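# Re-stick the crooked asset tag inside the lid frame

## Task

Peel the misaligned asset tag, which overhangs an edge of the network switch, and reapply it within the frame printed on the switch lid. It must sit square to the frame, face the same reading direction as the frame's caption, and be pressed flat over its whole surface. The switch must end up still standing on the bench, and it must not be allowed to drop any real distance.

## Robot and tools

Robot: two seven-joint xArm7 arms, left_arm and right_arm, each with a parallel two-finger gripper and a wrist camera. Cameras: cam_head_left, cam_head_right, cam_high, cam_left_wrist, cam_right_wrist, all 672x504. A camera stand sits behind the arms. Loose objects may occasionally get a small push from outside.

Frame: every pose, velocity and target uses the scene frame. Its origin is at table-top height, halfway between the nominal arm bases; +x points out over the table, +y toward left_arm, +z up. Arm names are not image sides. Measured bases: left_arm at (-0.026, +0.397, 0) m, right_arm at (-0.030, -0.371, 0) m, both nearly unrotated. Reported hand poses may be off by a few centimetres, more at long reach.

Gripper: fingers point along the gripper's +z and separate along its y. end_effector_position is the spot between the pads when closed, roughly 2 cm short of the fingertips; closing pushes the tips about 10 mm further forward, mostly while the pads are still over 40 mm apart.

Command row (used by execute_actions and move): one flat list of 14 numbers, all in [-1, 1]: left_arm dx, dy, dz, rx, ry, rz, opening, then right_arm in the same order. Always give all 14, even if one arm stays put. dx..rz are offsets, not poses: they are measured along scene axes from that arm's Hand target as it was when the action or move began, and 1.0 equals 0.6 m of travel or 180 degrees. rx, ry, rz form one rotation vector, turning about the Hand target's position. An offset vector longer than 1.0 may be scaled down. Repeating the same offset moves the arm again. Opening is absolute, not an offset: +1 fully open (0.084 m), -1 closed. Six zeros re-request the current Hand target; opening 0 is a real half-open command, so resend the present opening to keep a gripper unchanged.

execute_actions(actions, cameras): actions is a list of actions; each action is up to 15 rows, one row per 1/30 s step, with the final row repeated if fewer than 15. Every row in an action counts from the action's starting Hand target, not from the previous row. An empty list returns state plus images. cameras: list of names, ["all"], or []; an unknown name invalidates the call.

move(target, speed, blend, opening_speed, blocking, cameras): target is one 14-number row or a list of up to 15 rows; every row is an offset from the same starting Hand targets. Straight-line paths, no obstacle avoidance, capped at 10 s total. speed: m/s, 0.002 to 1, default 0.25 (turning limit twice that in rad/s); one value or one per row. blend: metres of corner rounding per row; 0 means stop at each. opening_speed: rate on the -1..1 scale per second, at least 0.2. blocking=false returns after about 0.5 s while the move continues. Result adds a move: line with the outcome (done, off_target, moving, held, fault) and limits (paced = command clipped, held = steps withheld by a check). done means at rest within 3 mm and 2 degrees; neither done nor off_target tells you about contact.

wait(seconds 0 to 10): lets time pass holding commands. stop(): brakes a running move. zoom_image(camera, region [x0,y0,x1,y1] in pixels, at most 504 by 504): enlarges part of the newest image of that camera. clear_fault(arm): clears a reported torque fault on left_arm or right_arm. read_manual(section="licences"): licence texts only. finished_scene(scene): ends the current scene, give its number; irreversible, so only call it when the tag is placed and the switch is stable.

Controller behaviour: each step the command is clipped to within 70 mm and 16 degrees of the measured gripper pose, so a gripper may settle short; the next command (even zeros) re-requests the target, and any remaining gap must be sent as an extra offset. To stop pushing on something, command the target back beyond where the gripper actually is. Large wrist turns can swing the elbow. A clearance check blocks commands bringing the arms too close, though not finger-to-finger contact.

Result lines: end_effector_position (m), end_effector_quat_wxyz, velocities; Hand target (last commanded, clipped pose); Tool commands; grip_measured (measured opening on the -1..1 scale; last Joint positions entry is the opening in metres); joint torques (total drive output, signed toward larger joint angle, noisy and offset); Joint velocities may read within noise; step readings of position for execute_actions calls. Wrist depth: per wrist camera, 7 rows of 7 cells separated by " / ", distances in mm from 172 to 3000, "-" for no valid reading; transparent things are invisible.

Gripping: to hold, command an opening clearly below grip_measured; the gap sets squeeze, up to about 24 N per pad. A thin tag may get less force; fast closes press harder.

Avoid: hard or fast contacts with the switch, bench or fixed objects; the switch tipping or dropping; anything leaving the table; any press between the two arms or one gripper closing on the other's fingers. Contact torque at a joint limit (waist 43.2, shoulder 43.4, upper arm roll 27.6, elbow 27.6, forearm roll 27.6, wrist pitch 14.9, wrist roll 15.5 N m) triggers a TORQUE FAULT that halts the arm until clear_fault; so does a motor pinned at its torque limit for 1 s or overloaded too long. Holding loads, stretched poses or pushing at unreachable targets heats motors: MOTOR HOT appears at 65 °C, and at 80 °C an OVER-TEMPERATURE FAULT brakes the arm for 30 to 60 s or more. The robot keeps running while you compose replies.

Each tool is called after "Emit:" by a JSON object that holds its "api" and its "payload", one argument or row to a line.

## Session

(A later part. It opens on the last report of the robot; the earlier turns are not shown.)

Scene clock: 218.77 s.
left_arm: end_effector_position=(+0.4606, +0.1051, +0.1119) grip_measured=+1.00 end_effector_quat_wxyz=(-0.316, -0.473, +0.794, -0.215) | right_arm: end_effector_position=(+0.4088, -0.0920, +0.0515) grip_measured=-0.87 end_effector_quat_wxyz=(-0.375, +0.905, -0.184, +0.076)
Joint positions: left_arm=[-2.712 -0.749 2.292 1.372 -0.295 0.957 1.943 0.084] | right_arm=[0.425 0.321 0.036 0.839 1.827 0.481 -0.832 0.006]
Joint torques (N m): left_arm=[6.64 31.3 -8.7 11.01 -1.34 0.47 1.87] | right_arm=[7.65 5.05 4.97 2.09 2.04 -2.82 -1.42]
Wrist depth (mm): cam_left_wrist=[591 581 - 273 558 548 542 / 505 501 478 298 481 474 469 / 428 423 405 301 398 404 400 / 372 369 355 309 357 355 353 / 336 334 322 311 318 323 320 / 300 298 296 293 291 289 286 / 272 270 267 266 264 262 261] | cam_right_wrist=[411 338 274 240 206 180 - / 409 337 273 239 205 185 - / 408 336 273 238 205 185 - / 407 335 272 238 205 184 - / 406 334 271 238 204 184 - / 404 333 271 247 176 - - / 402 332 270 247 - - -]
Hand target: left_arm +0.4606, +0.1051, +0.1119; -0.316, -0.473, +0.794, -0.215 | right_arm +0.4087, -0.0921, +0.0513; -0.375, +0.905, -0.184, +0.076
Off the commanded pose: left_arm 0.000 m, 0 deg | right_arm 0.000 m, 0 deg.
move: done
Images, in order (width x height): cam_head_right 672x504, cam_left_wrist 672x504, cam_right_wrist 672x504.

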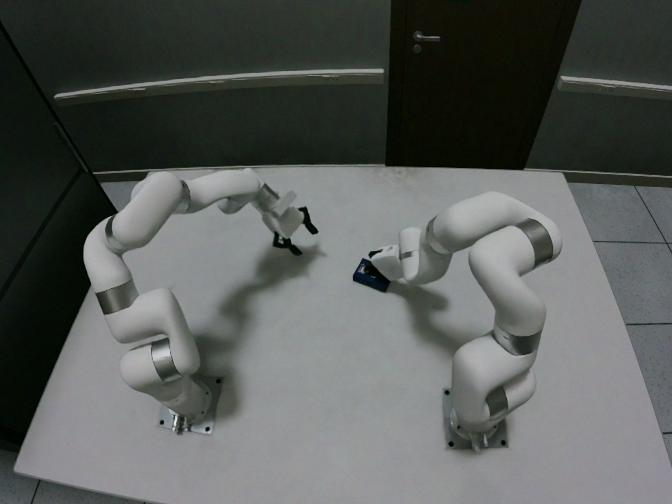

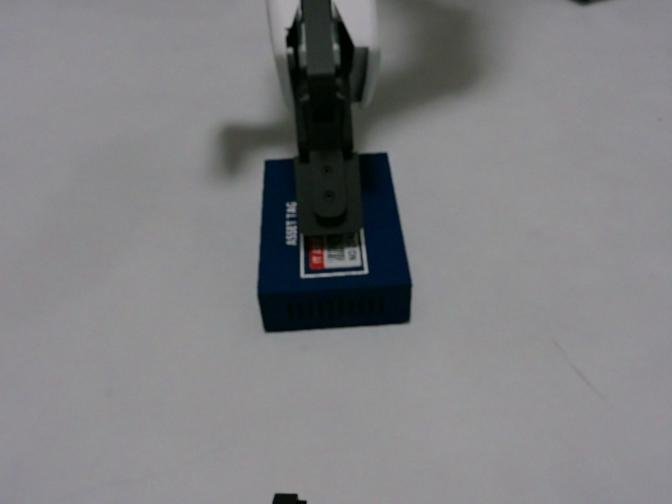

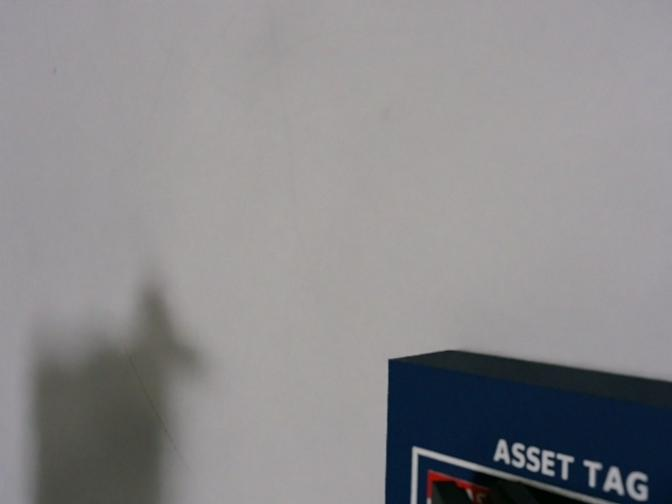

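Emit:
{"api": "move", "payload": {
  "target": [
    [0,0,0,0,0,0,1,0,0,0.010,0,0,0,-0.84],
    [0,0,0,0,0,0,1,0,0,0.010,0,0,0,-0.5]
  ],
  "speed": 0.03,
  "opening_speed": 0.3,
  "cameras": ["cam_left_wrist","cam_right_wrist"]
}}

Emit:
{"api": "zoom_image", "payload": {
  "camera": "cam_left_wrist",
  "region": [240, 140, 420, 340]
}}

Emit:
{"api": "zoom_image", "payload": {
  "camera": "cam_right_wrist",
  "region": [352, 354, 672, 504]
}}

Scene clock: 221.83 s.
left_arm: end_effector_position=(+0.4606, +0.1051, +0.1119) grip_measured=+1.00 end_effector_quat_wxyz=(-0.316, -0.473, +0.794, -0.215) | right_arm: end_effector_position=(+0.4088, -0.0919, +0.0575) grip_measured=-0.53 end_effector_quat_wxyz=(-0.375, +0.905, -0.184, +0.076)
Joint positions: left_arm=[-2.712 -0.749 2.292 1.372 -0.295 0.957 1.943 0.084] | right_arm=[0.425 0.304 0.037 0.833 1.807 0.478 -0.808 0.021]
Joint torques (N m): left_arm=[6.46 31.83 -8.59 10.92 -1.45 0.3 1.74] | right_arm=[0.82 -2.75 -3.38 -2.64 -3.47 -3.95 1.39]
Wrist depth (mm): cam_left_wrist=[594 583 - 276 558 549 541 / 506 501 475 301 480 474 467 / 428 423 405 296 398 405 401 / 372 368 355 317 357 354 352 / 336 334 323 310 317 322 320 / 300 298 295 293 291 288 287 / 272 270 268 266 264 262 260] | cam_right_wrist=[427 351 284 248 213 187 176 / 424 349 283 247 213 192 175 / 423 348 283 247 212 192 175 / 421 347 282 247 212 191 175 / 419 346 282 246 212 187 174 / 419 345 281 256 177 - - / 417 344 280 246 177 - -]
Hand target: left_arm +0.4606, +0.1051, +0.1119; -0.316, -0.473, +0.794, -0.215 | right_arm +0.4087, -0.0921, +0.0573; -0.375, +0.905, -0.184, +0.076
Off the commanded pose: left_arm 0.000 m, 0 deg | right_arm 0.000 m, 0 deg.
move: done
Images, in order (width x height): cam_left_wrist 672x504, cam_right_wrist 672x504.

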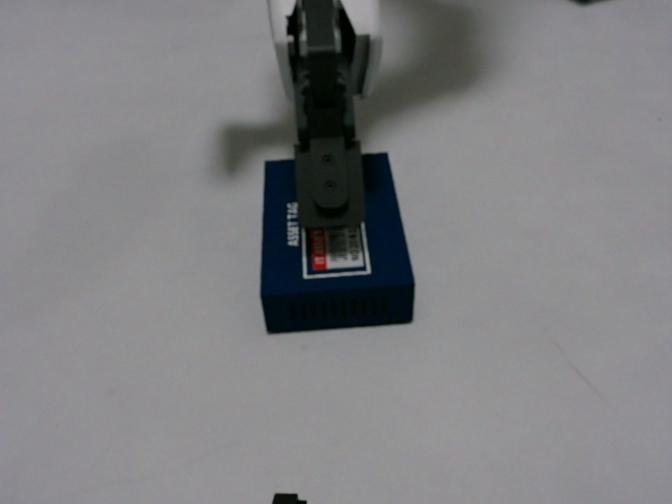

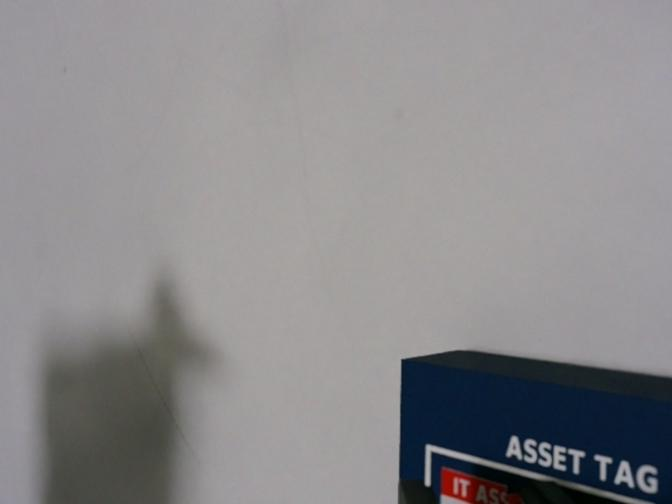

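Scaled by 2.520 from the camera's 672x504 image, which has a finer 960x720 frame.

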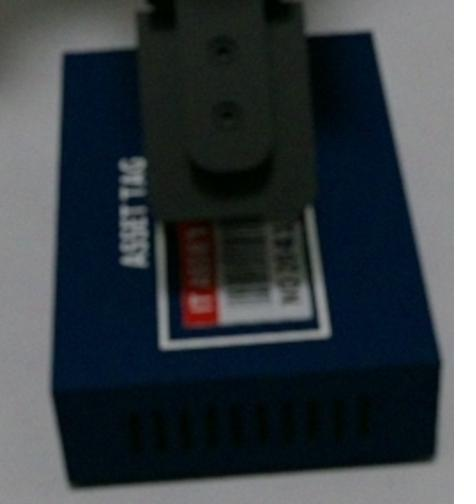

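Scaled by 1.575 from the camera's 672x504 image, which has a finer 960x720 frame.

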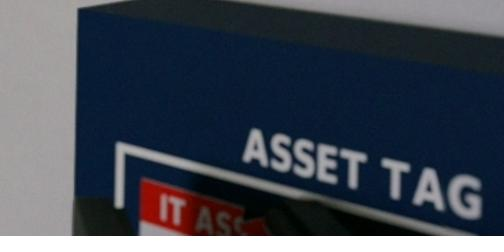

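Emit:
{"api": "move", "payload": {
  "target": [0,0,0,0,0,0,1,-0.008,-0.0188,0,0,0,0,-0.5],
  "speed": 0.03,
  "cameras": ["cam_left_wrist","cam_right_wrist"]
}}

Emit:
{"api": "zoom_image", "payload": {
  "camera": "cam_left_wrist",
  "region": [240, 140, 420, 340]
}}

Emit:
{"api": "zoom_image", "payload": {
  "camera": "cam_right_wrist",
  "region": [352, 354, 672, 504]
}}

Scene clock: 224.43 s.
left_arm: end_effector_position=(+0.4606, +0.1051, +0.1119) grip_measured=+1.00 end_effector_quat_wxyz=(-0.316, -0.473, +0.794, -0.215) | right_arm: end_effector_position=(+0.4038, -0.1033, +0.0572) grip_measured=-0.53 end_effector_quat_wxyz=(-0.375, +0.905, -0.184, +0.076)
Joint positions: left_arm=[-2.712 -0.749 2.292 1.372 -0.295 0.957 1.943 0.084] | right_arm=[0.412 0.283 0.027 0.801 1.802 0.494 -0.822 0.021]
Joint torques (N m): left_arm=[6.37 31.97 -8.54 10.95 -1.56 0.18 1.54] | right_arm=[-7.36 -5.74 -7.56 -5.78 -4.82 -4.23 -1.46]
Wrist depth (mm): cam_left_wrist=[594 583 - 296 558 550 542 / 505 499 496 304 481 474 469 / 427 423 406 330 396 405 400 / 371 368 356 317 357 355 353 / 337 334 323 310 318 323 320 / 300 298 296 294 292 289 287 / 272 270 268 266 264 262 261] | cam_right_wrist=[425 350 283 248 213 186 175 / 425 349 283 248 212 192 175 / 421 348 282 248 212 191 175 / 421 347 282 246 212 191 174 / 418 346 281 246 204 185 174 / 419 344 280 257 184 - - / 417 344 280 - 177 - -]
Hand target: left_arm +0.4606, +0.1051, +0.1119; -0.316, -0.473, +0.794, -0.215 | right_arm +0.4039, -0.1034, +0.0573; -0.375, +0.905, -0.184, +0.076
Off the commanded pose: left_arm 0.000 m, 0 deg | right_arm 0.000 m, 0 deg.
move: done
Images, in order (width x height): cam_left_wrist 672x504, cam_right_wrist 672x504.

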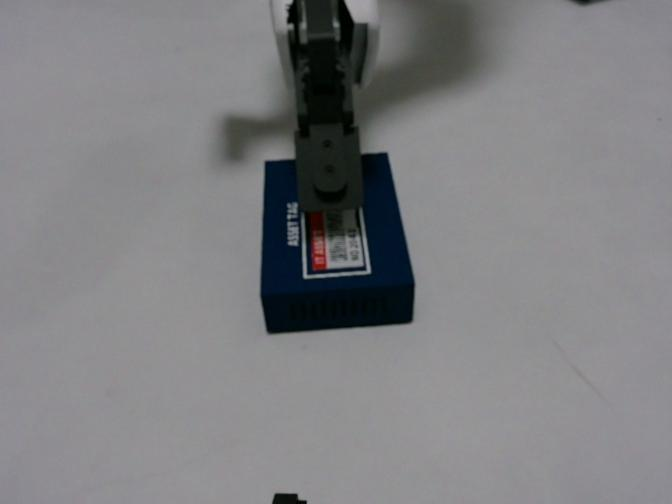

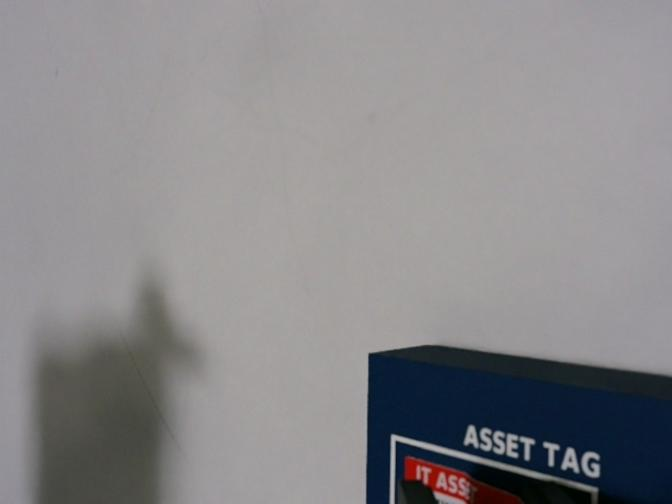

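Scaled by 2.520 from the camera's 672x504 image, which has a finer 960x720 frame.

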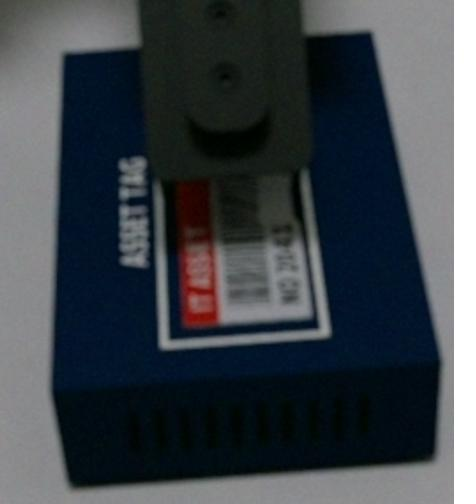

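Scaled by 1.575 from the camera's 672x504 image, which has a finer 960x720 frame.

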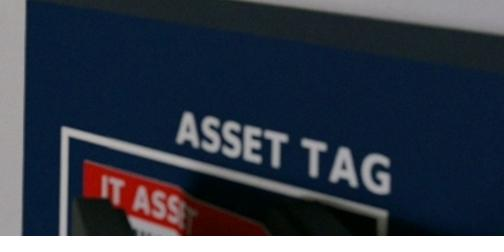

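Emit:
{"api": "move", "payload": {
  "target": [0,0,0,0,0,0,1,-0.012,-0.028,0,0,0,0,-0.5],
  "speed": 0.03,
  "cameras": ["cam_left_wrist"]
}}

Emit:
{"api": "zoom_image", "payload": {
  "camera": "cam_left_wrist",
  "region": [240, 140, 420, 340]
}}

Scene clock: 226.00 s.
left_arm: end_effector_position=(+0.4606, +0.1051, +0.1119) grip_measured=+1.00 end_effector_quat_wxyz=(-0.316, -0.473, +0.794, -0.215) | right_arm: end_effector_position=(+0.3967, -0.1202, +0.0572) grip_measured=-0.53 end_effector_quat_wxyz=(-0.375, +0.905, -0.184, +0.076)
Joint positions: left_arm=[-2.712 -0.749 2.292 1.372 -0.295 0.957 1.943 0.084] | right_arm=[0.391 0.251 0.012 0.755 1.791 0.517 -0.841 0.021]
Joint torques (N m): left_arm=[6.03 32.05 -8.9 10.96 -1.89 0.33 1.71] | right_arm=[-6.56 -5.91 -5.86 -6.24 -5.05 -3.02 -1.38]
Wrist depth (mm): cam_left_wrist=[592 582 548 309 557 548 543 / 508 501 498 448 482 474 469 / 427 423 406 338 397 404 401 / 372 368 354 317 357 355 352 / 337 334 323 311 317 322 320 / 301 298 295 293 291 289 286 / 271 269 268 266 264 262 260] | cam_right_wrist=[426 350 284 248 212 187 175 / 423 349 282 248 213 192 175 / 422 348 282 247 212 192 175 / 421 346 281 246 212 191 174 / 420 346 281 237 204 186 174 / 418 345 281 199 184 - - / 417 345 293 191 177 - -]
Hand target: left_arm +0.4606, +0.1051, +0.1119; -0.316, -0.473, +0.794, -0.215 | right_arm +0.3967, -0.1202, +0.0573; -0.375, +0.905, -0.184, +0.076
Off the commanded pose: left_arm 0.000 m, 0 deg | right_arm 0.000 m, 0 deg.
move: done
Images, in order (width x height): cam_left_wrist 672x504.

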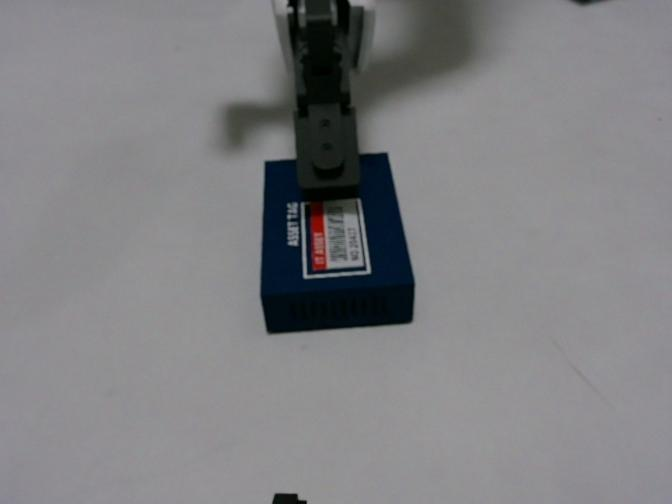

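Scaled by 2.520 from the camera's 672x504 image, which has a finer 960x720 frame.

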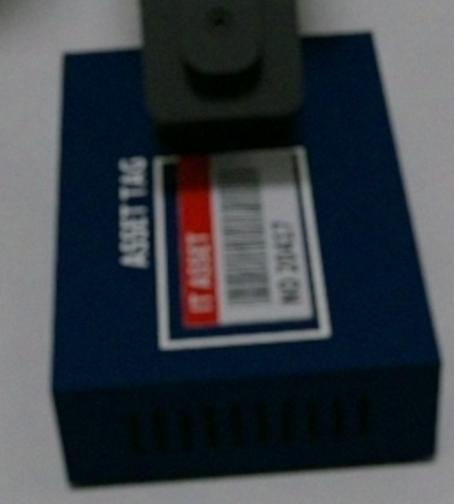

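Emit:
{"api": "move", "payload": {
  "target": [
    [0,0,0,0,0,0,1,-0.012,-0.028,0,0,0,0,-0.5],
    [0,0,0,0,0,0,1,-0.012,-0.028,0.1,0,0,0,-0.5],
    [0,0,0,0,0,0,1,-0.1,-0.2,0.2,0,0,0,-1]
  ],
  "speed": [0.05,0.1,0.2],
  "cameras": ["cam_left_wrist","cam_right_wrist"]
}}

Emit:
{"api": "zoom_image", "payload": {
  "camera": "cam_left_wrist",
  "region": [240, 140, 420, 340]
}}

Emit:
{"api": "zoom_image", "payload": {
  "camera": "cam_right_wrist",
  "region": [372, 254, 672, 454]
}}

Scene clock: 230.17 s.
left_arm: end_effector_position=(+0.4606, +0.1051, +0.1119) grip_measured=+1.00 end_effector_quat_wxyz=(-0.316, -0.473, +0.794, -0.215) | right_arm: end_effector_position=(+0.3367, -0.2402, +0.1773) grip_measured=-1.00 end_effector_quat_wxyz=(-0.375, +0.905, -0.184, +0.076)
Joint positions: left_arm=[-2.712 -0.749 2.292 1.372 -0.295 0.957 1.943 0.084] | right_arm=[0.204 -0.381 -0.149 0.42 1.095 0.723 -0.366 0]
Joint torques (N m): left_arm=[6.29 31.87 -8.8 11.28 -2.08 0.35 1.48] | right_arm=[-4.67 -9.8 -1.53 14.76 -3.28 0.38 1.33]
Wrist depth (mm): cam_left_wrist=[592 583 577 567 557 552 542 / 509 499 492 488 481 475 470 / 427 422 405 353 397 406 401 / 372 369 355 317 358 356 352 / 337 334 323 310 318 323 320 / 300 298 295 293 291 289 286 / 272 270 268 266 264 263 261] | cam_right_wrist=[679 571 489 410 367 312 287 / 725 569 488 409 367 322 286 / 725 568 486 411 367 321 286 / 725 567 488 410 366 321 286 / 634 565 484 363 325 321 285 / 718 564 484 363 325 319 285 / 669 560 484 407 352 310 285]
Hand target: left_arm +0.4606, +0.1051, +0.1119; -0.316, -0.473, +0.794, -0.215 | right_arm +0.3367, -0.2402, +0.1773; -0.375, +0.905, -0.184, +0.076
Off the commanded pose: left_arm 0.000 m, 0 deg | right_arm 0.000 m, 0 deg.
move: done
Images, in order (width x height): cam_left_wrist 672x504, cam_right_wrist 672x504.

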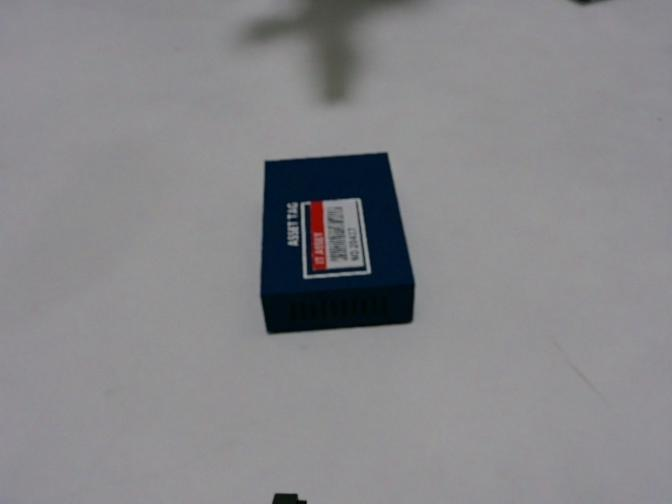

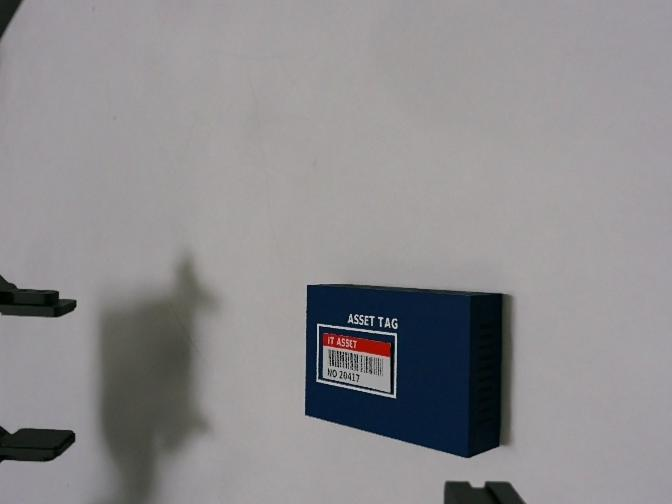

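Scaled by 2.520 from the camera's 672x504 image, which has a finer 960x720 frame.

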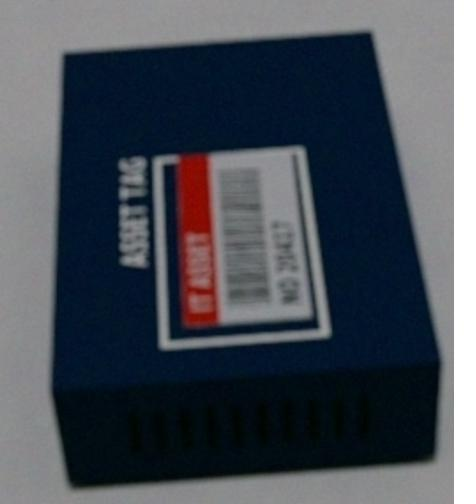

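Scaled by 1.680 from the camera's 672x504 image, which has a finer 960x720 frame.

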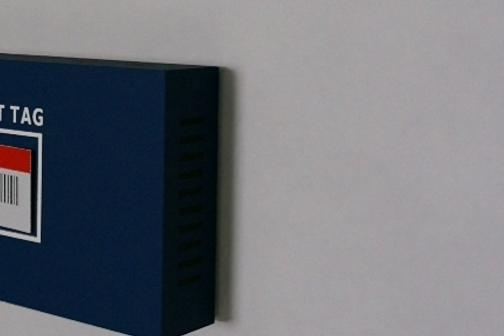

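Emit:
{"api": "move", "payload": {
  "target": [0,0,0,0,0,0,1,0.022,0.28,-0.079,-0.23,0.098,0,-1],
  "speed": 0.15,
  "cameras": ["cam_right_wrist"]
}}

Emit:
{"api": "zoom_image", "payload": {
  "camera": "cam_right_wrist",
  "region": [186, 152, 486, 352]
}}

Scene clock: 234.47 s.
left_arm: end_effector_position=(+0.4606, +0.1051, +0.1119) grip_measured=+1.00 end_effector_quat_wxyz=(-0.316, -0.473, +0.794, -0.215) | right_arm: end_effector_position=(+0.3499, -0.0722, +0.1299) grip_measured=-1.00 end_effector_quat_wxyz=(+0.000, +0.980, -0.200, -0.001)
Joint positions: left_arm=[-2.712 -0.749 2.292 1.372 -0.295 0.957 1.943 0.084] | right_arm=[0.29 0.171 0.375 1.015 -0.081 0.858 1.127 0]
Joint torques (N m): left_arm=[5.73 32.11 -8.86 10.6 -2.37 0.26 1.11] | right_arm=[4.93 -11.34 3.67 19.98 -3.29 -0.65 1.47]
Wrist depth (mm): cam_left_wrist=[595 582 574 568 261 545 541 / 507 499 495 470 462 460 468 / 428 422 406 353 398 405 401 / 372 369 355 317 357 355 352 / 337 334 323 310 317 323 321 / 300 298 296 293 291 289 287 / 272 269 268 266 264 262 260] | cam_right_wrist=[256 257 257 257 258 258 259 / 256 257 257 257 258 259 259 / 257 257 257 227 227 228 259 / 257 258 257 227 227 228 259 / 257 257 258 227 228 228 259 / 257 257 258 258 258 259 259 / 257 258 258 258 259 259 259]
Hand target: left_arm +0.4606, +0.1051, +0.1119; -0.316, -0.473, +0.794, -0.215 | right_arm +0.3499, -0.0722, +0.1299; +0.000, +0.980, -0.200, -0.001
Off the commanded pose: left_arm 0.000 m, 0 deg | right_arm 0.000 m, 0 deg.
move: done
Images, in order (width x height): cam_right_wrist 672x504.

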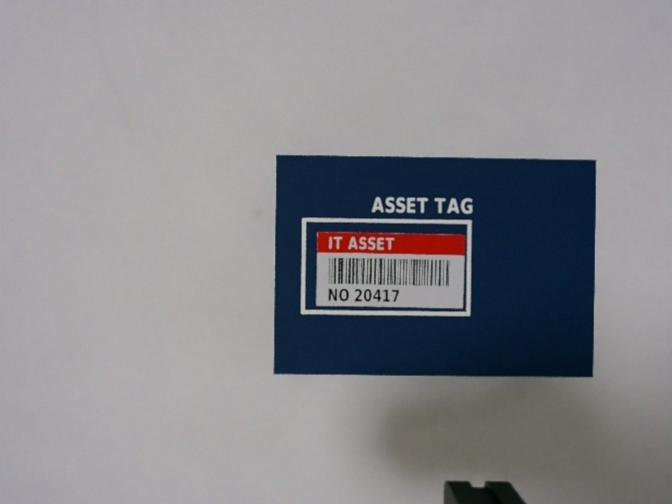

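Scaled by 1.680 from the camera's 672x504 image, which has a finer 960x720 frame.

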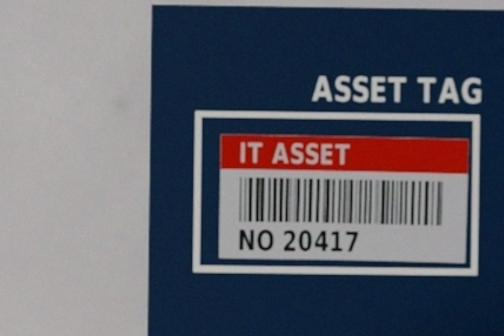

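Emit:
{"api": "move", "payload": {
  "target": [
    [0,0,0,0,0,0,1,0.1162,0.0117,-0.1232,0,0,0,-1],
    [0,0,0,0,0,0,1,0.1162,0.0117,-0.139,0,0,0,-1]
  ],
  "speed": [0.15,0.02],
  "cameras": ["cam_left_wrist"]
}}

Emit:
{"api": "zoom_image", "payload": {
  "camera": "cam_left_wrist",
  "region": [240, 140, 420, 340]
}}

Scene clock: 238.13 s.
left_arm: end_effector_position=(+0.4606, +0.1051, +0.1119) grip_measured=+1.00 end_effector_quat_wxyz=(-0.316, -0.473, +0.794, -0.215) | right_arm: end_effector_position=(+0.4298, -0.0618, +0.0776) grip_measured=-1.00 end_effector_quat_wxyz=(-0.013, +0.980, -0.200, +0.022)
Joint positions: left_arm=[-2.712 -0.749 2.292 1.372 -0.295 0.957 1.943 0.084] | right_arm=[0.303 0.445 0.306 1.216 -0.211 0.751 1.142 0]
Joint torques (N m): left_arm=[5.72 32.73 -8.63 11.07 -2.53 0.09 1.07] | right_arm=[0.42 -21.87 1.62 16.02 0.21 -2.75 0.04]
Wrist depth (mm): cam_left_wrist=[593 - 177 178 555 549 541 / 509 - 185 194 464 475 469 / 428 411 - 262 397 405 401 / 373 368 365 309 357 355 353 / 337 333 323 310 317 323 320 / 300 298 296 293 290 289 285 / 272 269 268 266 264 262 261] | cam_right_wrist=[214 213 212 211 211 210 210 / 213 212 212 211 210 209 209 / 212 211 211 210 209 209 208 / 211 210 210 209 208 208 207 / 210 209 209 208 208 207 207 / 210 209 208 207 176 177 179 / 209 208 207 207 175 175 174]
Hand target: left_arm +0.4606, +0.1051, +0.1119; -0.316, -0.473, +0.794, -0.215 | right_arm +0.4298, -0.0618, +0.0776; -0.013, +0.980, -0.200, +0.022 (not the last commanded pose)
Tool commands: left_gripper/opening=+1.0 right_gripper/opening=-1.0
Off the commanded pose: left_arm 0.000 m, 0 deg | right_arm 0.033 m, 3 deg.
TORQUE FAULT: the external load on joint 2 (shoulder) of the right arm reached its load limit, and that arm stopped. The contact can be on any part of that arm beyond that joint, not only on its tool. A torque fault puts only its own arm into a fault stop. That arm's remaining commands of this call were not run. The hold on joint 2 (shoulder) of that arm was moved back by the arm itself, up to 3 degrees, as the stop began. That arm is still stopped at the end of this call. While its stop runs, that arm, its gripper or tool too, takes no new command.
CLEAR FAULT: the right arm stays stopped (state 4) until you call clear_fault(arm="right_arm").
End effector pose when the fault began: right_arm: position (+0.4200, -0.0650, +0.0504), quat_wxyz (+0.000, +0.980, -0.200, +0.000)
Joint positions when the fault began: right_arm=[0.303 0.496 0.305 1.216 -0.211 0.75 1.142 0]
move: fault (right_arm)
Images, in order (width x height): cam_left_wrist 672x504.

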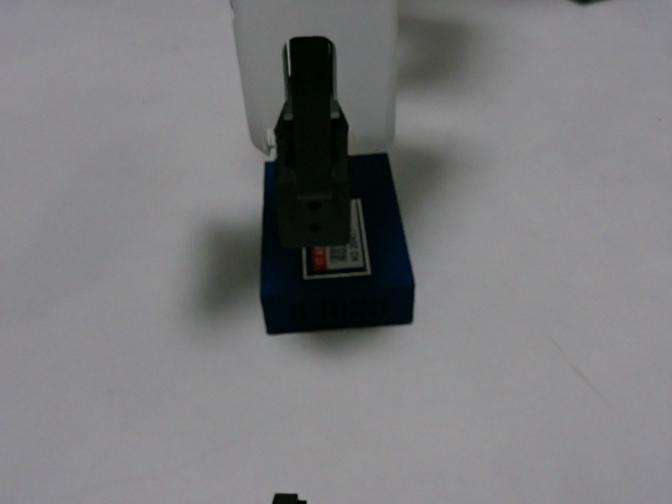

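Scaled by 2.520 from the camera's 672x504 image, which has a finer 960x720 frame.

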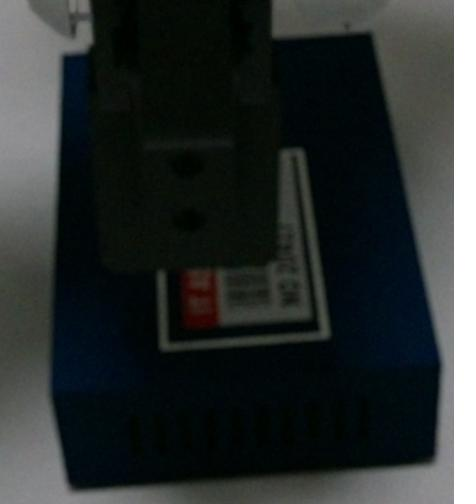

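Emit:
{"api": "clear_fault", "payload": {
  "arm": "right_arm"
}}

Emit:
{"api": "move", "payload": {
  "target": [0,0,0,0,0,0,1,-0.1332,-0.0173,0.0872,-0.0053,0.0154,0,-1],
  "speed": 0.15,
  "cameras": ["cam_right_wrist"]
}}

Emit:
{"api": "zoom_image", "payload": {
  "camera": "cam_right_wrist",
  "region": [186, 152, 486, 352]
}}

Scene clock: 239.43 s.
left_arm: end_effector_position=(+0.4606, +0.1051, +0.1119) grip_measured=+1.00 end_effector_quat_wxyz=(-0.316, -0.473, +0.794, -0.215) | right_arm: end_effector_position=(+0.4298, -0.0618, +0.0776) grip_measured=-1.00 end_effector_quat_wxyz=(-0.013, +0.980, -0.200, +0.022)
Joint positions: left_arm=[-2.712 -0.749 2.292 1.372 -0.295 0.957 1.943 0.084] | right_arm=[0.303 0.445 0.306 1.216 -0.211 0.751 1.142 0]
Joint torques (N m): left_arm=[5.64 32.3 -8.65 11 -2.43 -0.04 1] | right_arm=[0.09 -21.7 1.5 16.11 0.12 -2.61 0.09]
Wrist depth (mm): cam_left_wrist=[590 - 177 178 554 550 542 / 506 - 189 194 463 474 469 / 427 410 - 262 397 404 401 / 372 368 365 307 357 355 353 / 337 334 323 310 317 323 320 / 300 298 296 294 291 289 286 / 272 270 268 266 264 262 260] | cam_right_wrist=[214 213 212 212 211 210 210 / 213 212 212 211 210 210 209 / 212 212 211 210 210 209 208 / 211 210 210 209 209 208 207 / 210 210 209 208 208 207 207 / 209 209 208 208 176 177 179 / 209 208 208 207 176 175 175]
Hand target: left_arm +0.4606, +0.1051, +0.1119; -0.316, -0.473, +0.794, -0.215 | right_arm +0.4298, -0.0618, +0.0776; -0.013, +0.980, -0.200, +0.022 (not the last commanded pose)
Tool commands: left_gripper/opening=+1.0 right_gripper/opening=-1.0
Off the commanded pose: left_arm 0.000 m, 0 deg | right_arm 0.033 m, 3 deg.
TORQUE FAULT, CONTINUED: the right arm's stop, for the torque fault of joint 2 (shoulder) that an earlier result reported, is over. The call counts as one of the actions that you can send in this scene. The hold on joint 2 (shoulder) of that arm was moved back by the arm itself, up to 3 degrees, as the stop began. That arm's target is now where it stood when the stop ended, not its last command. That arm's gripper keeps its grip as last carried out, and that arm accepts commands again: back off and push less far.
CLEAR FAULT: your call cleared the right arm's torque fault. If a joint's load stays at its limit, that arm stops again at once.

Scene clock: 240.70 s.
left_arm: end_effector_position=(+0.4606, +0.1051, +0.1119) grip_measured=+1.00 end_effector_quat_wxyz=(-0.316, -0.473, +0.794, -0.215) | right_arm: end_effector_position=(+0.3499, -0.0722, +0.1299) grip_measured=-1.00 end_effector_quat_wxyz=(+0.000, +0.980, -0.200, +0.000)
Joint positions: left_arm=[-2.712 -0.749 2.292 1.372 -0.295 0.957 1.943 0.084] | right_arm=[0.294 0.171 0.373 1.014 -0.083 0.857 1.129 0]
Joint torques (N m): left_arm=[5.35 33.08 -8.85 10.77 -2.85 0.27 1.16] | right_arm=[-4.57 -18 3.74 14.85 3.26 -0.38 -1.36]
Wrist depth (mm): cam_left_wrist=[591 582 573 567 260 547 541 / 507 500 495 471 462 459 469 / 428 423 406 353 398 405 401 / 372 369 355 317 356 355 353 / 337 334 323 310 318 323 320 / 300 298 295 293 291 288 286 / 272 269 268 266 265 262 261] | cam_right_wrist=[257 257 258 258 258 260 259 / 257 258 257 258 258 259 259 / 257 257 258 227 228 228 259 / 257 257 258 227 226 228 259 / 257 257 258 227 227 228 259 / 257 257 258 258 258 259 259 / 257 258 258 258 259 259 260]
Hand target: left_arm +0.4606, +0.1051, +0.1119; -0.316, -0.473, +0.794, -0.215 | right_arm +0.3499, -0.0722, +0.1299; +0.000, +0.980, -0.200, +0.000
Off the commanded pose: left_arm 0.000 m, 0 deg | right_arm 0.000 m, 0 deg.
move: done
Images, in order (width x height): cam_right_wrist 672x504.

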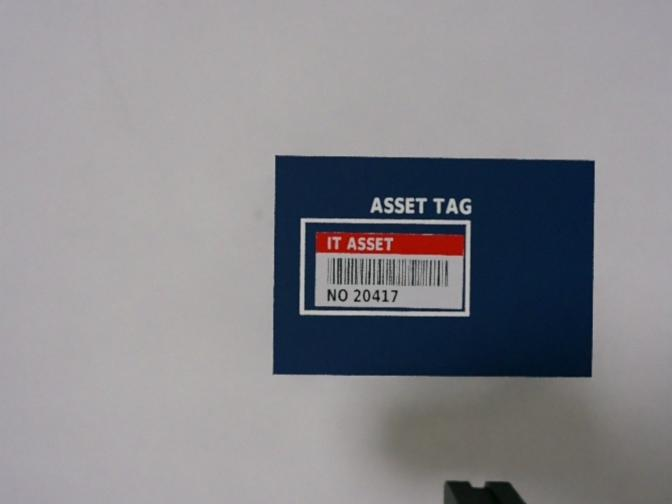

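Scaled by 1.680 from the camera's 672x504 image, which has a finer 960x720 frame.

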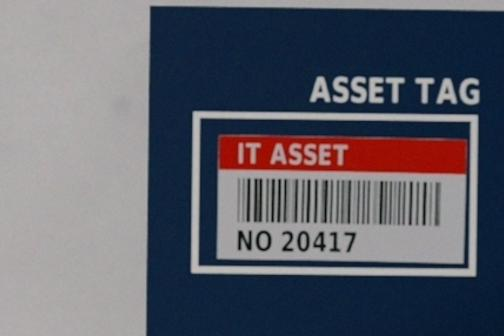

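Emit:
{"api": "move", "payload": {
  "target": [
    [0,0,0,0,0,0,1,0.1162,0.0117,-0.1232,0,0,0,-1],
    [0,0,0,0,0,0,1,0.1162,0.0117,-0.1327,0,0,0,-1]
  ],
  "speed": [0.15,0.01]
}}

Scene clock: 243.03 s.
left_arm: end_effector_position=(+0.4606, +0.1051, +0.1119) grip_measured=+1.00 end_effector_quat_wxyz=(-0.316, -0.473, +0.794, -0.215) | right_arm: end_effector_position=(+0.4199, -0.0651, +0.0512) grip_measured=-1.00 end_effector_quat_wxyz=(+0.000, +0.980, -0.200, +0.001)
Joint positions: left_arm=[-2.712 -0.749 2.292 1.372 -0.295 0.957 1.943 0.084] | right_arm=[0.305 0.494 0.304 1.214 -0.211 0.75 1.142 0]
Joint torques (N m): left_arm=[5.17 32.76 -8.58 10.67 -2.8 0.16 1] | right_arm=[5.09 6.05 -3.72 2.61 -4.21 -7.42 1.55]
Wrist depth (mm): cam_left_wrist=[592 - 181 184 554 549 542 / 506 483 195 191 462 475 470 / 429 411 218 215 398 406 401 / 372 369 365 305 357 356 353 / 337 333 324 310 317 323 319 / 300 297 296 294 291 288 286 / 272 270 268 266 264 262 260] | cam_right_wrist=[180 180 181 181 181 181 182 / 180 180 181 181 181 181 182 / 180 181 181 181 181 182 182 / 180 181 181 181 181 181 182 / 180 181 181 181 181 181 182 / 180 181 181 181 - - - / 180 180 181 181 - - -]
Hand target: left_arm +0.4606, +0.1051, +0.1119; -0.316, -0.473, +0.794, -0.215 | right_arm +0.4196, -0.0652, +0.0503; +0.000, +0.980, -0.200, +0.000
Off the commanded pose: left_arm 0.000 m, 0 deg | right_arm 0.001 m, 0 deg.
move: done

Emit:
{"api": "move", "payload": {
  "target": [
    [0,0,0,0,0,0,1,0,0,0.008,0,0,0,-1],
    [0,0,0,0,0,0,1,-0.0065,-0.0154,0.008,0,0,0,-1],
    [0,0,0,0,0,0,1,-0.0065,-0.0154,0,0,0,0,-1],
    [0,0,0,0,0,0,1,-0.0065,-0.0154,0.008,0,0,0,-1],
    [0,0,0,0,0,0,1,-0.013,-0.0308,0.008,0,0,0,-1],
    [0,0,0,0,0,0,1,-0.013,-0.0308,0,0,0,0,-1],
    [0,0,0,0,0,0,1,-0.013,-0.0308,0.008,0,0,0,-1]
  ],
  "speed": [0.03,0.03,0.012,0.03,0.03,0.012,0.03]
}}

Emit:
{"api": "move", "payload": {
  "target": [
    [0,0,0,0,0,0,1,-0.0065,-0.0154,0,0,0,0,-1],
    [0,0,0,0,0,0,1,-0.0065,-0.0154,-0.008,0,0,0,-1],
    [0,0,0,0,0,0,1,-0.0065,-0.0154,0,0,0,0,-1],
    [0,0,0,0,0,0,1,-0.013,-0.0308,0,0,0,0,-1],
    [0,0,0,0,0,0,1,-0.013,-0.0308,-0.008,0,0,0,-1]
  ],
  "speed": [0.03,0.012,0.03,0.03,0.012]
}}

Emit:
{"api": "move", "payload": {
  "target": [
    [0,0,0,0,0,0,1,0,0,0.02,0,0,0,-1],
    [0,0,0,0,0,0,1,-0.0902,0.0497,0.134,0,0,0,-1]
  ],
  "speed": [0.04,0.15],
  "cameras": ["cam_right_wrist","cam_left_wrist"]
}}

Emit:
{"api": "zoom_image", "payload": {
  "camera": "cam_right_wrist",
  "region": [186, 152, 486, 352]
}}

Emit:
{"api": "zoom_image", "payload": {
  "camera": "cam_left_wrist",
  "region": [240, 140, 420, 340]
}}

Scene clock: 248.70 s.
left_arm: end_effector_position=(+0.4606, +0.1051, +0.1119) grip_measured=+1.00 end_effector_quat_wxyz=(-0.316, -0.473, +0.794, -0.215) | right_arm: end_effector_position=(+0.4118, -0.0837, +0.0550) grip_measured=-1.00 end_effector_quat_wxyz=(+0.000, +0.980, -0.200, +0.000)
Joint positions: left_arm=[-2.712 -0.749 2.292 1.372 -0.295 0.957 1.943 0.084] | right_arm=[0.274 0.439 0.308 1.142 -0.195 0.731 1.114 0]
Joint torques (N m): left_arm=[5.01 33.16 -8.88 10.52 -2.87 0.08 0.82] | right_arm=[-4.7 -20.98 4.76 18.81 3.27 -0.62 -1.28]
Wrist depth (mm): cam_left_wrist=[596 586 199 201 560 548 542 / 506 483 218 219 464 475 467 / 428 423 405 289 397 404 402 / 371 369 355 316 357 356 352 / 337 334 324 311 317 323 320 / 300 298 296 293 291 289 287 / 271 269 268 266 264 262 260] | cam_right_wrist=[182 182 182 183 183 183 184 / 182 182 183 183 183 183 184 / 182 182 183 183 183 184 184 / 182 182 183 183 183 184 184 / 182 182 183 183 183 184 184 / 182 182 183 - - - - / 182 182 182 - - - -]
Hand target: left_arm +0.4606, +0.1051, +0.1119; -0.316, -0.473, +0.794, -0.215 | right_arm +0.4118, -0.0837, +0.0551; +0.000, +0.980, -0.200, +0.000
Off the commanded pose: left_arm 0.000 m, 0 deg | right_arm 0.000 m, 0 deg.
move: done

Scene clock: 251.77 s.
left_arm: end_effector_position=(+0.4606, +0.1051, +0.1119) grip_measured=+1.00 end_effector_quat_wxyz=(-0.316, -0.473, +0.794, -0.215) | right_arm: end_effector_position=(+0.4043, -0.1021, +0.0512) grip_measured=-1.00 end_effector_quat_wxyz=(+0.000, +0.980, -0.200, +0.001) end_effector_velocity=(+0.000, +0.001, +0.000) end_effector_angular_velocity=(+0.002, -0.003, +0.001)
Joint positions: left_arm=[-2.712 -0.749 2.292 1.372 -0.295 0.957 1.943 0.084] | right_arm=[0.247 0.401 0.307 1.07 -0.188 0.693 1.088 0]
Joint velocities: left_arm=[within noise] | right_arm=[0.001 0 0 -0.002 -0.001 -0.005 0.001 0]
Joint torques (N m): left_arm=[4.32 33.39 -8.76 10.48 -2.95 0 0.56] | right_arm=[5.75 7.9 -2.8 3.45 -3.63 -8.12 1.58]
Wrist depth (mm): cam_left_wrist=[592 582 220 221 558 552 542 / 507 482 242 242 482 475 469 / 427 422 404 322 397 404 401 / 372 368 355 317 357 356 353 / 337 334 324 309 318 323 320 / 300 298 295 294 291 289 287 / 272 270 268 266 264 262 261] | cam_right_wrist=[180 180 181 181 181 182 182 / 180 180 181 181 181 181 182 / 180 180 181 181 181 181 182 / 180 180 181 181 181 181 182 / 180 180 181 181 181 182 182 / 180 180 - - - - - / 180 180 - - - - -]
Hand target: left_arm +0.4606, +0.1051, +0.1119; -0.316, -0.473, +0.794, -0.215 | right_arm +0.4040, -0.1022, +0.0503; +0.000, +0.980, -0.200, +0.000
Off the commanded pose: left_arm 0.000 m, 0 deg | right_arm 0.001 m, 0 deg.
move: done

Scene clock: 253.67 s.
left_arm: end_effector_position=(+0.4606, +0.1051, +0.1119) grip_measured=+1.00 end_effector_quat_wxyz=(-0.316, -0.473, +0.794, -0.215) | right_arm: end_effector_position=(+0.3499, -0.0723, +0.1306) grip_measured=-1.00 end_effector_quat_wxyz=(+0.000, +0.980, -0.200, +0.000)
Joint positions: left_arm=[-2.712 -0.749 2.292 1.372 -0.295 0.957 1.943 0.084] | right_arm=[0.28 0.17 0.387 1.015 -0.085 0.859 1.13 0]
Joint torques (N m): left_arm=[4.18 33.84 -8.69 10.73 -2.92 -0.02 0.62] | right_arm=[5.08 -17.69 3.65 14.84 3.39 -0.46 1.51]
Wrist depth (mm): cam_left_wrist=[593 586 573 570 261 545 542 / 507 500 492 470 462 460 470 / 427 424 405 353 397 405 401 / 372 368 354 317 358 355 352 / 337 334 323 309 317 323 320 / 300 298 296 293 292 289 287 / 272 270 268 266 264 262 261] | cam_right_wrist=[258 258 259 258 259 259 260 / 257 258 258 259 259 260 260 / 257 258 258 228 228 229 260 / 258 258 258 228 228 228 260 / 258 258 259 228 229 229 260 / 258 258 259 259 260 260 260 / 258 258 259 259 260 260 260]
Hand target: left_arm +0.4606, +0.1051, +0.1119; -0.316, -0.473, +0.794, -0.215 | right_arm +0.3499, -0.0723, +0.1307; +0.000, +0.980, -0.200, +0.000
Off the commanded pose: left_arm 0.000 m, 0 deg | right_arm 0.000 m, 0 deg.
move: done
Images, in order (width x height): cam_left_wrist 672x504, cam_right_wrist 672x504.

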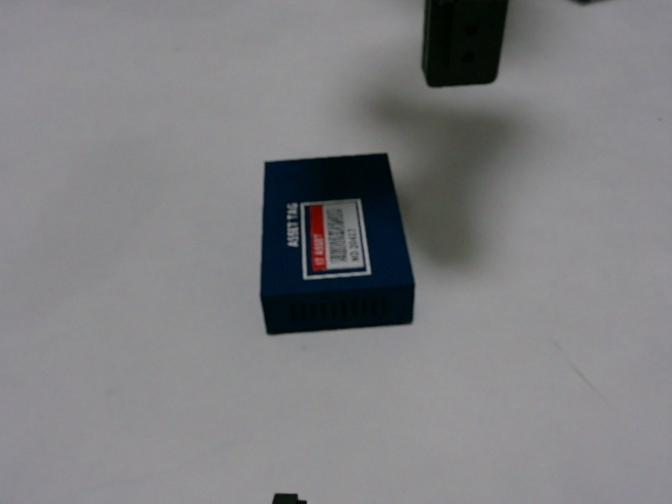

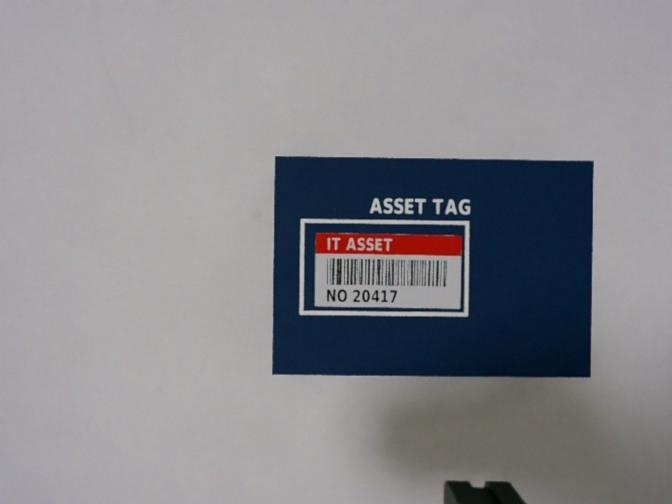

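Scaled by 1.680 from the camera's 672x504 image, which has a finer 960x720 frame.

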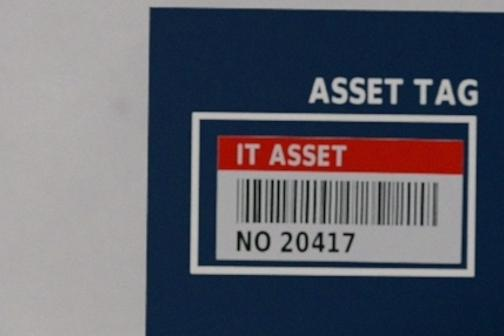

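Scaled by 2.520 from the camera's 672x504 image, which has a finer 960x720 frame.

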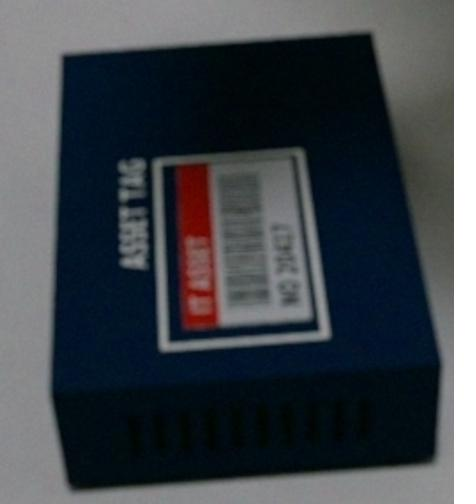

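Emit:
{"api": "move", "payload": {
  "target": [
    [0,0,0,0,0,0,1,0.1182,0.0163,-0.1262,0,0,0,-1],
    [0,0,0,0,0,0,1,0.1182,0.0163,-0.134,0,0,0,-1],
    [0,0,0,0,0,0,1,0.1182,0.0163,-0.1262,0,0,0,-1],
    [0,0,0,0,0,0,1,0.113,0.004,-0.1262,0,0,0,-1],
    [0,0,0,0,0,0,1,0.113,0.004,-0.134,0,0,0,-1],
    [0,0,0,0,0,0,1,0.113,0.004,-0.1262,0,0,0,-1],
    [0,0,0,0,0,0,1,0.1065,-0.0113,-0.1262,0,0,0,-1],
    [0,0,0,0,0,0,1,0.1065,-0.0113,-0.134,0,0,0,-1],
    [0,0,0,0,0,0,1,0.1065,-0.0113,-0.1262,0,0,0,-1]
  ],
  "speed": [0.15,0.012,0.03,0.03,0.012,0.03,0.03,0.012,0.03]
}}

Emit:
{"api": "move", "payload": {
  "target": [
    [0,0,0,0,0,0,1,-0.0066,-0.0154,0,0,0,0,-1],
    [0,0,0,0,0,0,1,-0.0066,-0.0154,-0.0078,0,0,0,-1],
    [0,0,0,0,0,0,1,-0.0066,-0.0154,0,0,0,0,-1],
    [0,0,0,0,0,0,1,-0.0131,-0.0307,0,0,0,0,-1],
    [0,0,0,0,0,0,1,-0.0131,-0.0307,-0.0078,0,0,0,-1],
    [0,0,0,0,0,0,1,-0.0131,-0.0307,0,0,0,0,-1],
    [0,0,0,0,0,0,1,-0.0177,-0.0415,0,0,0,0,-1],
    [0,0,0,0,0,0,1,-0.0177,-0.0415,-0.0078,0,0,0,-1],
    [0,0,0,0,0,0,1,-0.0177,-0.0415,0.01,0,0,0,-1]
  ],
  "speed": [0.03,0.012,0.03,0.03,0.012,0.03,0.03,0.012,0.03]
}}

Emit:
{"api": "move", "payload": {
  "target": [0,0,0,0,0,0,1,-0.09,0.05,0.12,0,0,0,-1],
  "speed": 0.15,
  "cameras": ["cam_right_wrist"]
}}

Emit:
{"api": "zoom_image", "payload": {
  "camera": "cam_right_wrist",
  "region": [186, 152, 486, 352]
}}

Scene clock: 260.83 s.
left_arm: end_effector_position=(+0.4606, +0.1051, +0.1119) grip_measured=+1.00 end_effector_quat_wxyz=(-0.316, -0.473, +0.794, -0.215) | right_arm: end_effector_position=(+0.4138, -0.0791, +0.0549) grip_measured=-1.00 end_effector_quat_wxyz=(+0.000, +0.980, -0.200, +0.000)
Joint positions: left_arm=[-2.712 -0.749 2.292 1.372 -0.295 0.957 1.943 0.084] | right_arm=[0.269 0.453 0.321 1.16 -0.207 0.739 1.126 0]
Joint torques (N m): left_arm=[3.88 34.37 -8.69 10.79 -2.73 -0.18 0.49] | right_arm=[-4.55 -21.43 5.08 19.09 3.33 -0.39 -1.36]
Wrist depth (mm): cam_left_wrist=[590 585 197 198 556 549 540 / 506 483 212 217 465 476 470 / 427 423 391 255 397 404 401 / 372 369 355 316 357 355 353 / 337 334 323 310 316 323 320 / 301 298 296 293 291 288 286 / 272 270 268 266 265 263 261] | cam_right_wrist=[182 182 183 183 183 183 184 / 182 182 182 183 183 183 184 / 182 182 183 183 183 183 184 / 182 182 183 183 183 184 184 / 182 183 183 183 183 184 184 / 182 182 183 - - - - / 182 182 183 - - - -]
Hand target: left_arm +0.4606, +0.1051, +0.1119; -0.316, -0.473, +0.794, -0.215 | right_arm +0.4138, -0.0791, +0.0550; +0.000, +0.980, -0.200, +0.000
Off the commanded pose: left_arm 0.000 m, 0 deg | right_arm 0.000 m, 0 deg.
move: done

Scene clock: 266.03 s.
left_arm: end_effector_position=(+0.4606, +0.1051, +0.1119) grip_measured=+1.00 end_effector_quat_wxyz=(-0.316, -0.473, +0.794, -0.215) | right_arm: end_effector_position=(+0.4032, -0.1040, +0.0609) grip_measured=-1.00 end_effector_quat_wxyz=(+0.000, +0.980, -0.200, +0.000)
Joint positions: left_arm=[-2.712 -0.749 2.292 1.372 -0.295 0.957 1.943 0.084] | right_arm=[0.226 0.378 0.327 1.067 -0.183 0.716 1.083 0]
Joint torques (N m): left_arm=[2.91 34.68 -8.81 10.35 -2.76 -0.1 0.24] | right_arm=[-4.57 -20.48 4.53 18.82 3.34 -0.52 -1.29]
Wrist depth (mm): cam_left_wrist=[594 585 221 228 557 551 540 / 506 482 456 246 480 477 468 / 429 424 405 338 397 405 400 / 372 368 354 317 357 355 352 / 337 335 324 309 317 323 320 / 300 298 296 293 291 289 286 / 272 270 267 266 264 262 261] | cam_right_wrist=[188 188 189 189 189 190 190 / 188 188 189 189 189 190 190 / 188 188 189 189 189 190 190 / 188 189 189 189 189 190 190 / 188 189 189 189 189 189 190 / 188 188 - - - - - / 188 189 - - - - -]
Hand target: left_arm +0.4606, +0.1051, +0.1119; -0.316, -0.473, +0.794, -0.215 | right_arm +0.4032, -0.1040, +0.0610; +0.000, +0.980, -0.200, +0.000
Off the commanded pose: left_arm 0.000 m, 0 deg | right_arm 0.000 m, 0 deg.
move: done

Scene clock: 267.23 s.
left_arm: end_effector_position=(+0.4606, +0.1051, +0.1119) grip_measured=+1.00 end_effector_quat_wxyz=(-0.316, -0.473, +0.794, -0.215) | right_arm: end_effector_position=(+0.3492, -0.0740, +0.1329) grip_measured=-1.00 end_effector_quat_wxyz=(+0.000, +0.980, -0.200, +0.000)
Joint positions: left_arm=[-2.712 -0.749 2.292 1.372 -0.295 0.957 1.943 0.084] | right_arm=[0.261 0.162 0.403 1.011 -0.084 0.864 1.128 0]
Joint torques (N m): left_arm=[3.05 34.91 -8.85 10.33 -2.8 -0.1 0.41] | right_arm=[4.97 -17.48 3.51 14.83 3.45 -0.56 1.45]
Wrist depth (mm): cam_left_wrist=[596 583 573 566 262 546 542 / 504 500 493 471 462 460 472 / 427 424 406 353 398 406 401 / 372 367 354 317 357 356 352 / 338 334 324 310 317 323 321 / 300 298 295 293 291 289 287 / 272 270 267 266 264 263 260] | cam_right_wrist=[260 260 260 261 262 262 262 / 260 260 260 261 262 262 262 / 260 260 261 230 231 231 262 / 260 260 260 230 230 231 262 / 260 261 261 230 231 231 263 / 260 260 261 261 262 262 263 / 261 261 261 262 262 262 263]
Hand target: left_arm +0.4606, +0.1051, +0.1119; -0.316, -0.473, +0.794, -0.215 | right_arm +0.3492, -0.0740, +0.1330; +0.000, +0.980, -0.200, +0.000
Off the commanded pose: left_arm 0.000 m, 0 deg | right_arm 0.000 m, 0 deg.
move: done
Images, in order (width x height): cam_right_wrist 672x504.

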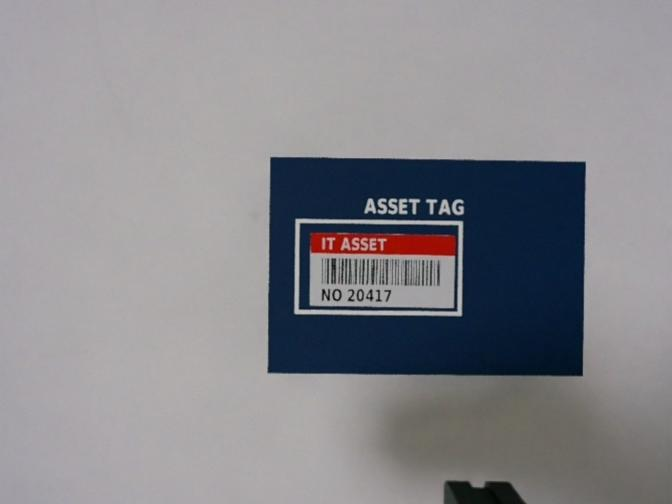

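Scaled by 1.680 from the camera's 672x504 image, which has a finer 960x720 frame.

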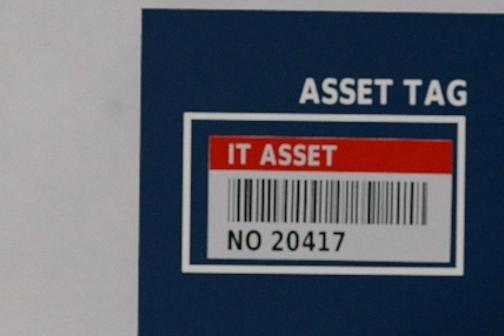

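Good.

Emit:
{"api": "finished_scene", "payload": {
  "scene": 1
}}

The scene is finished: the task was done.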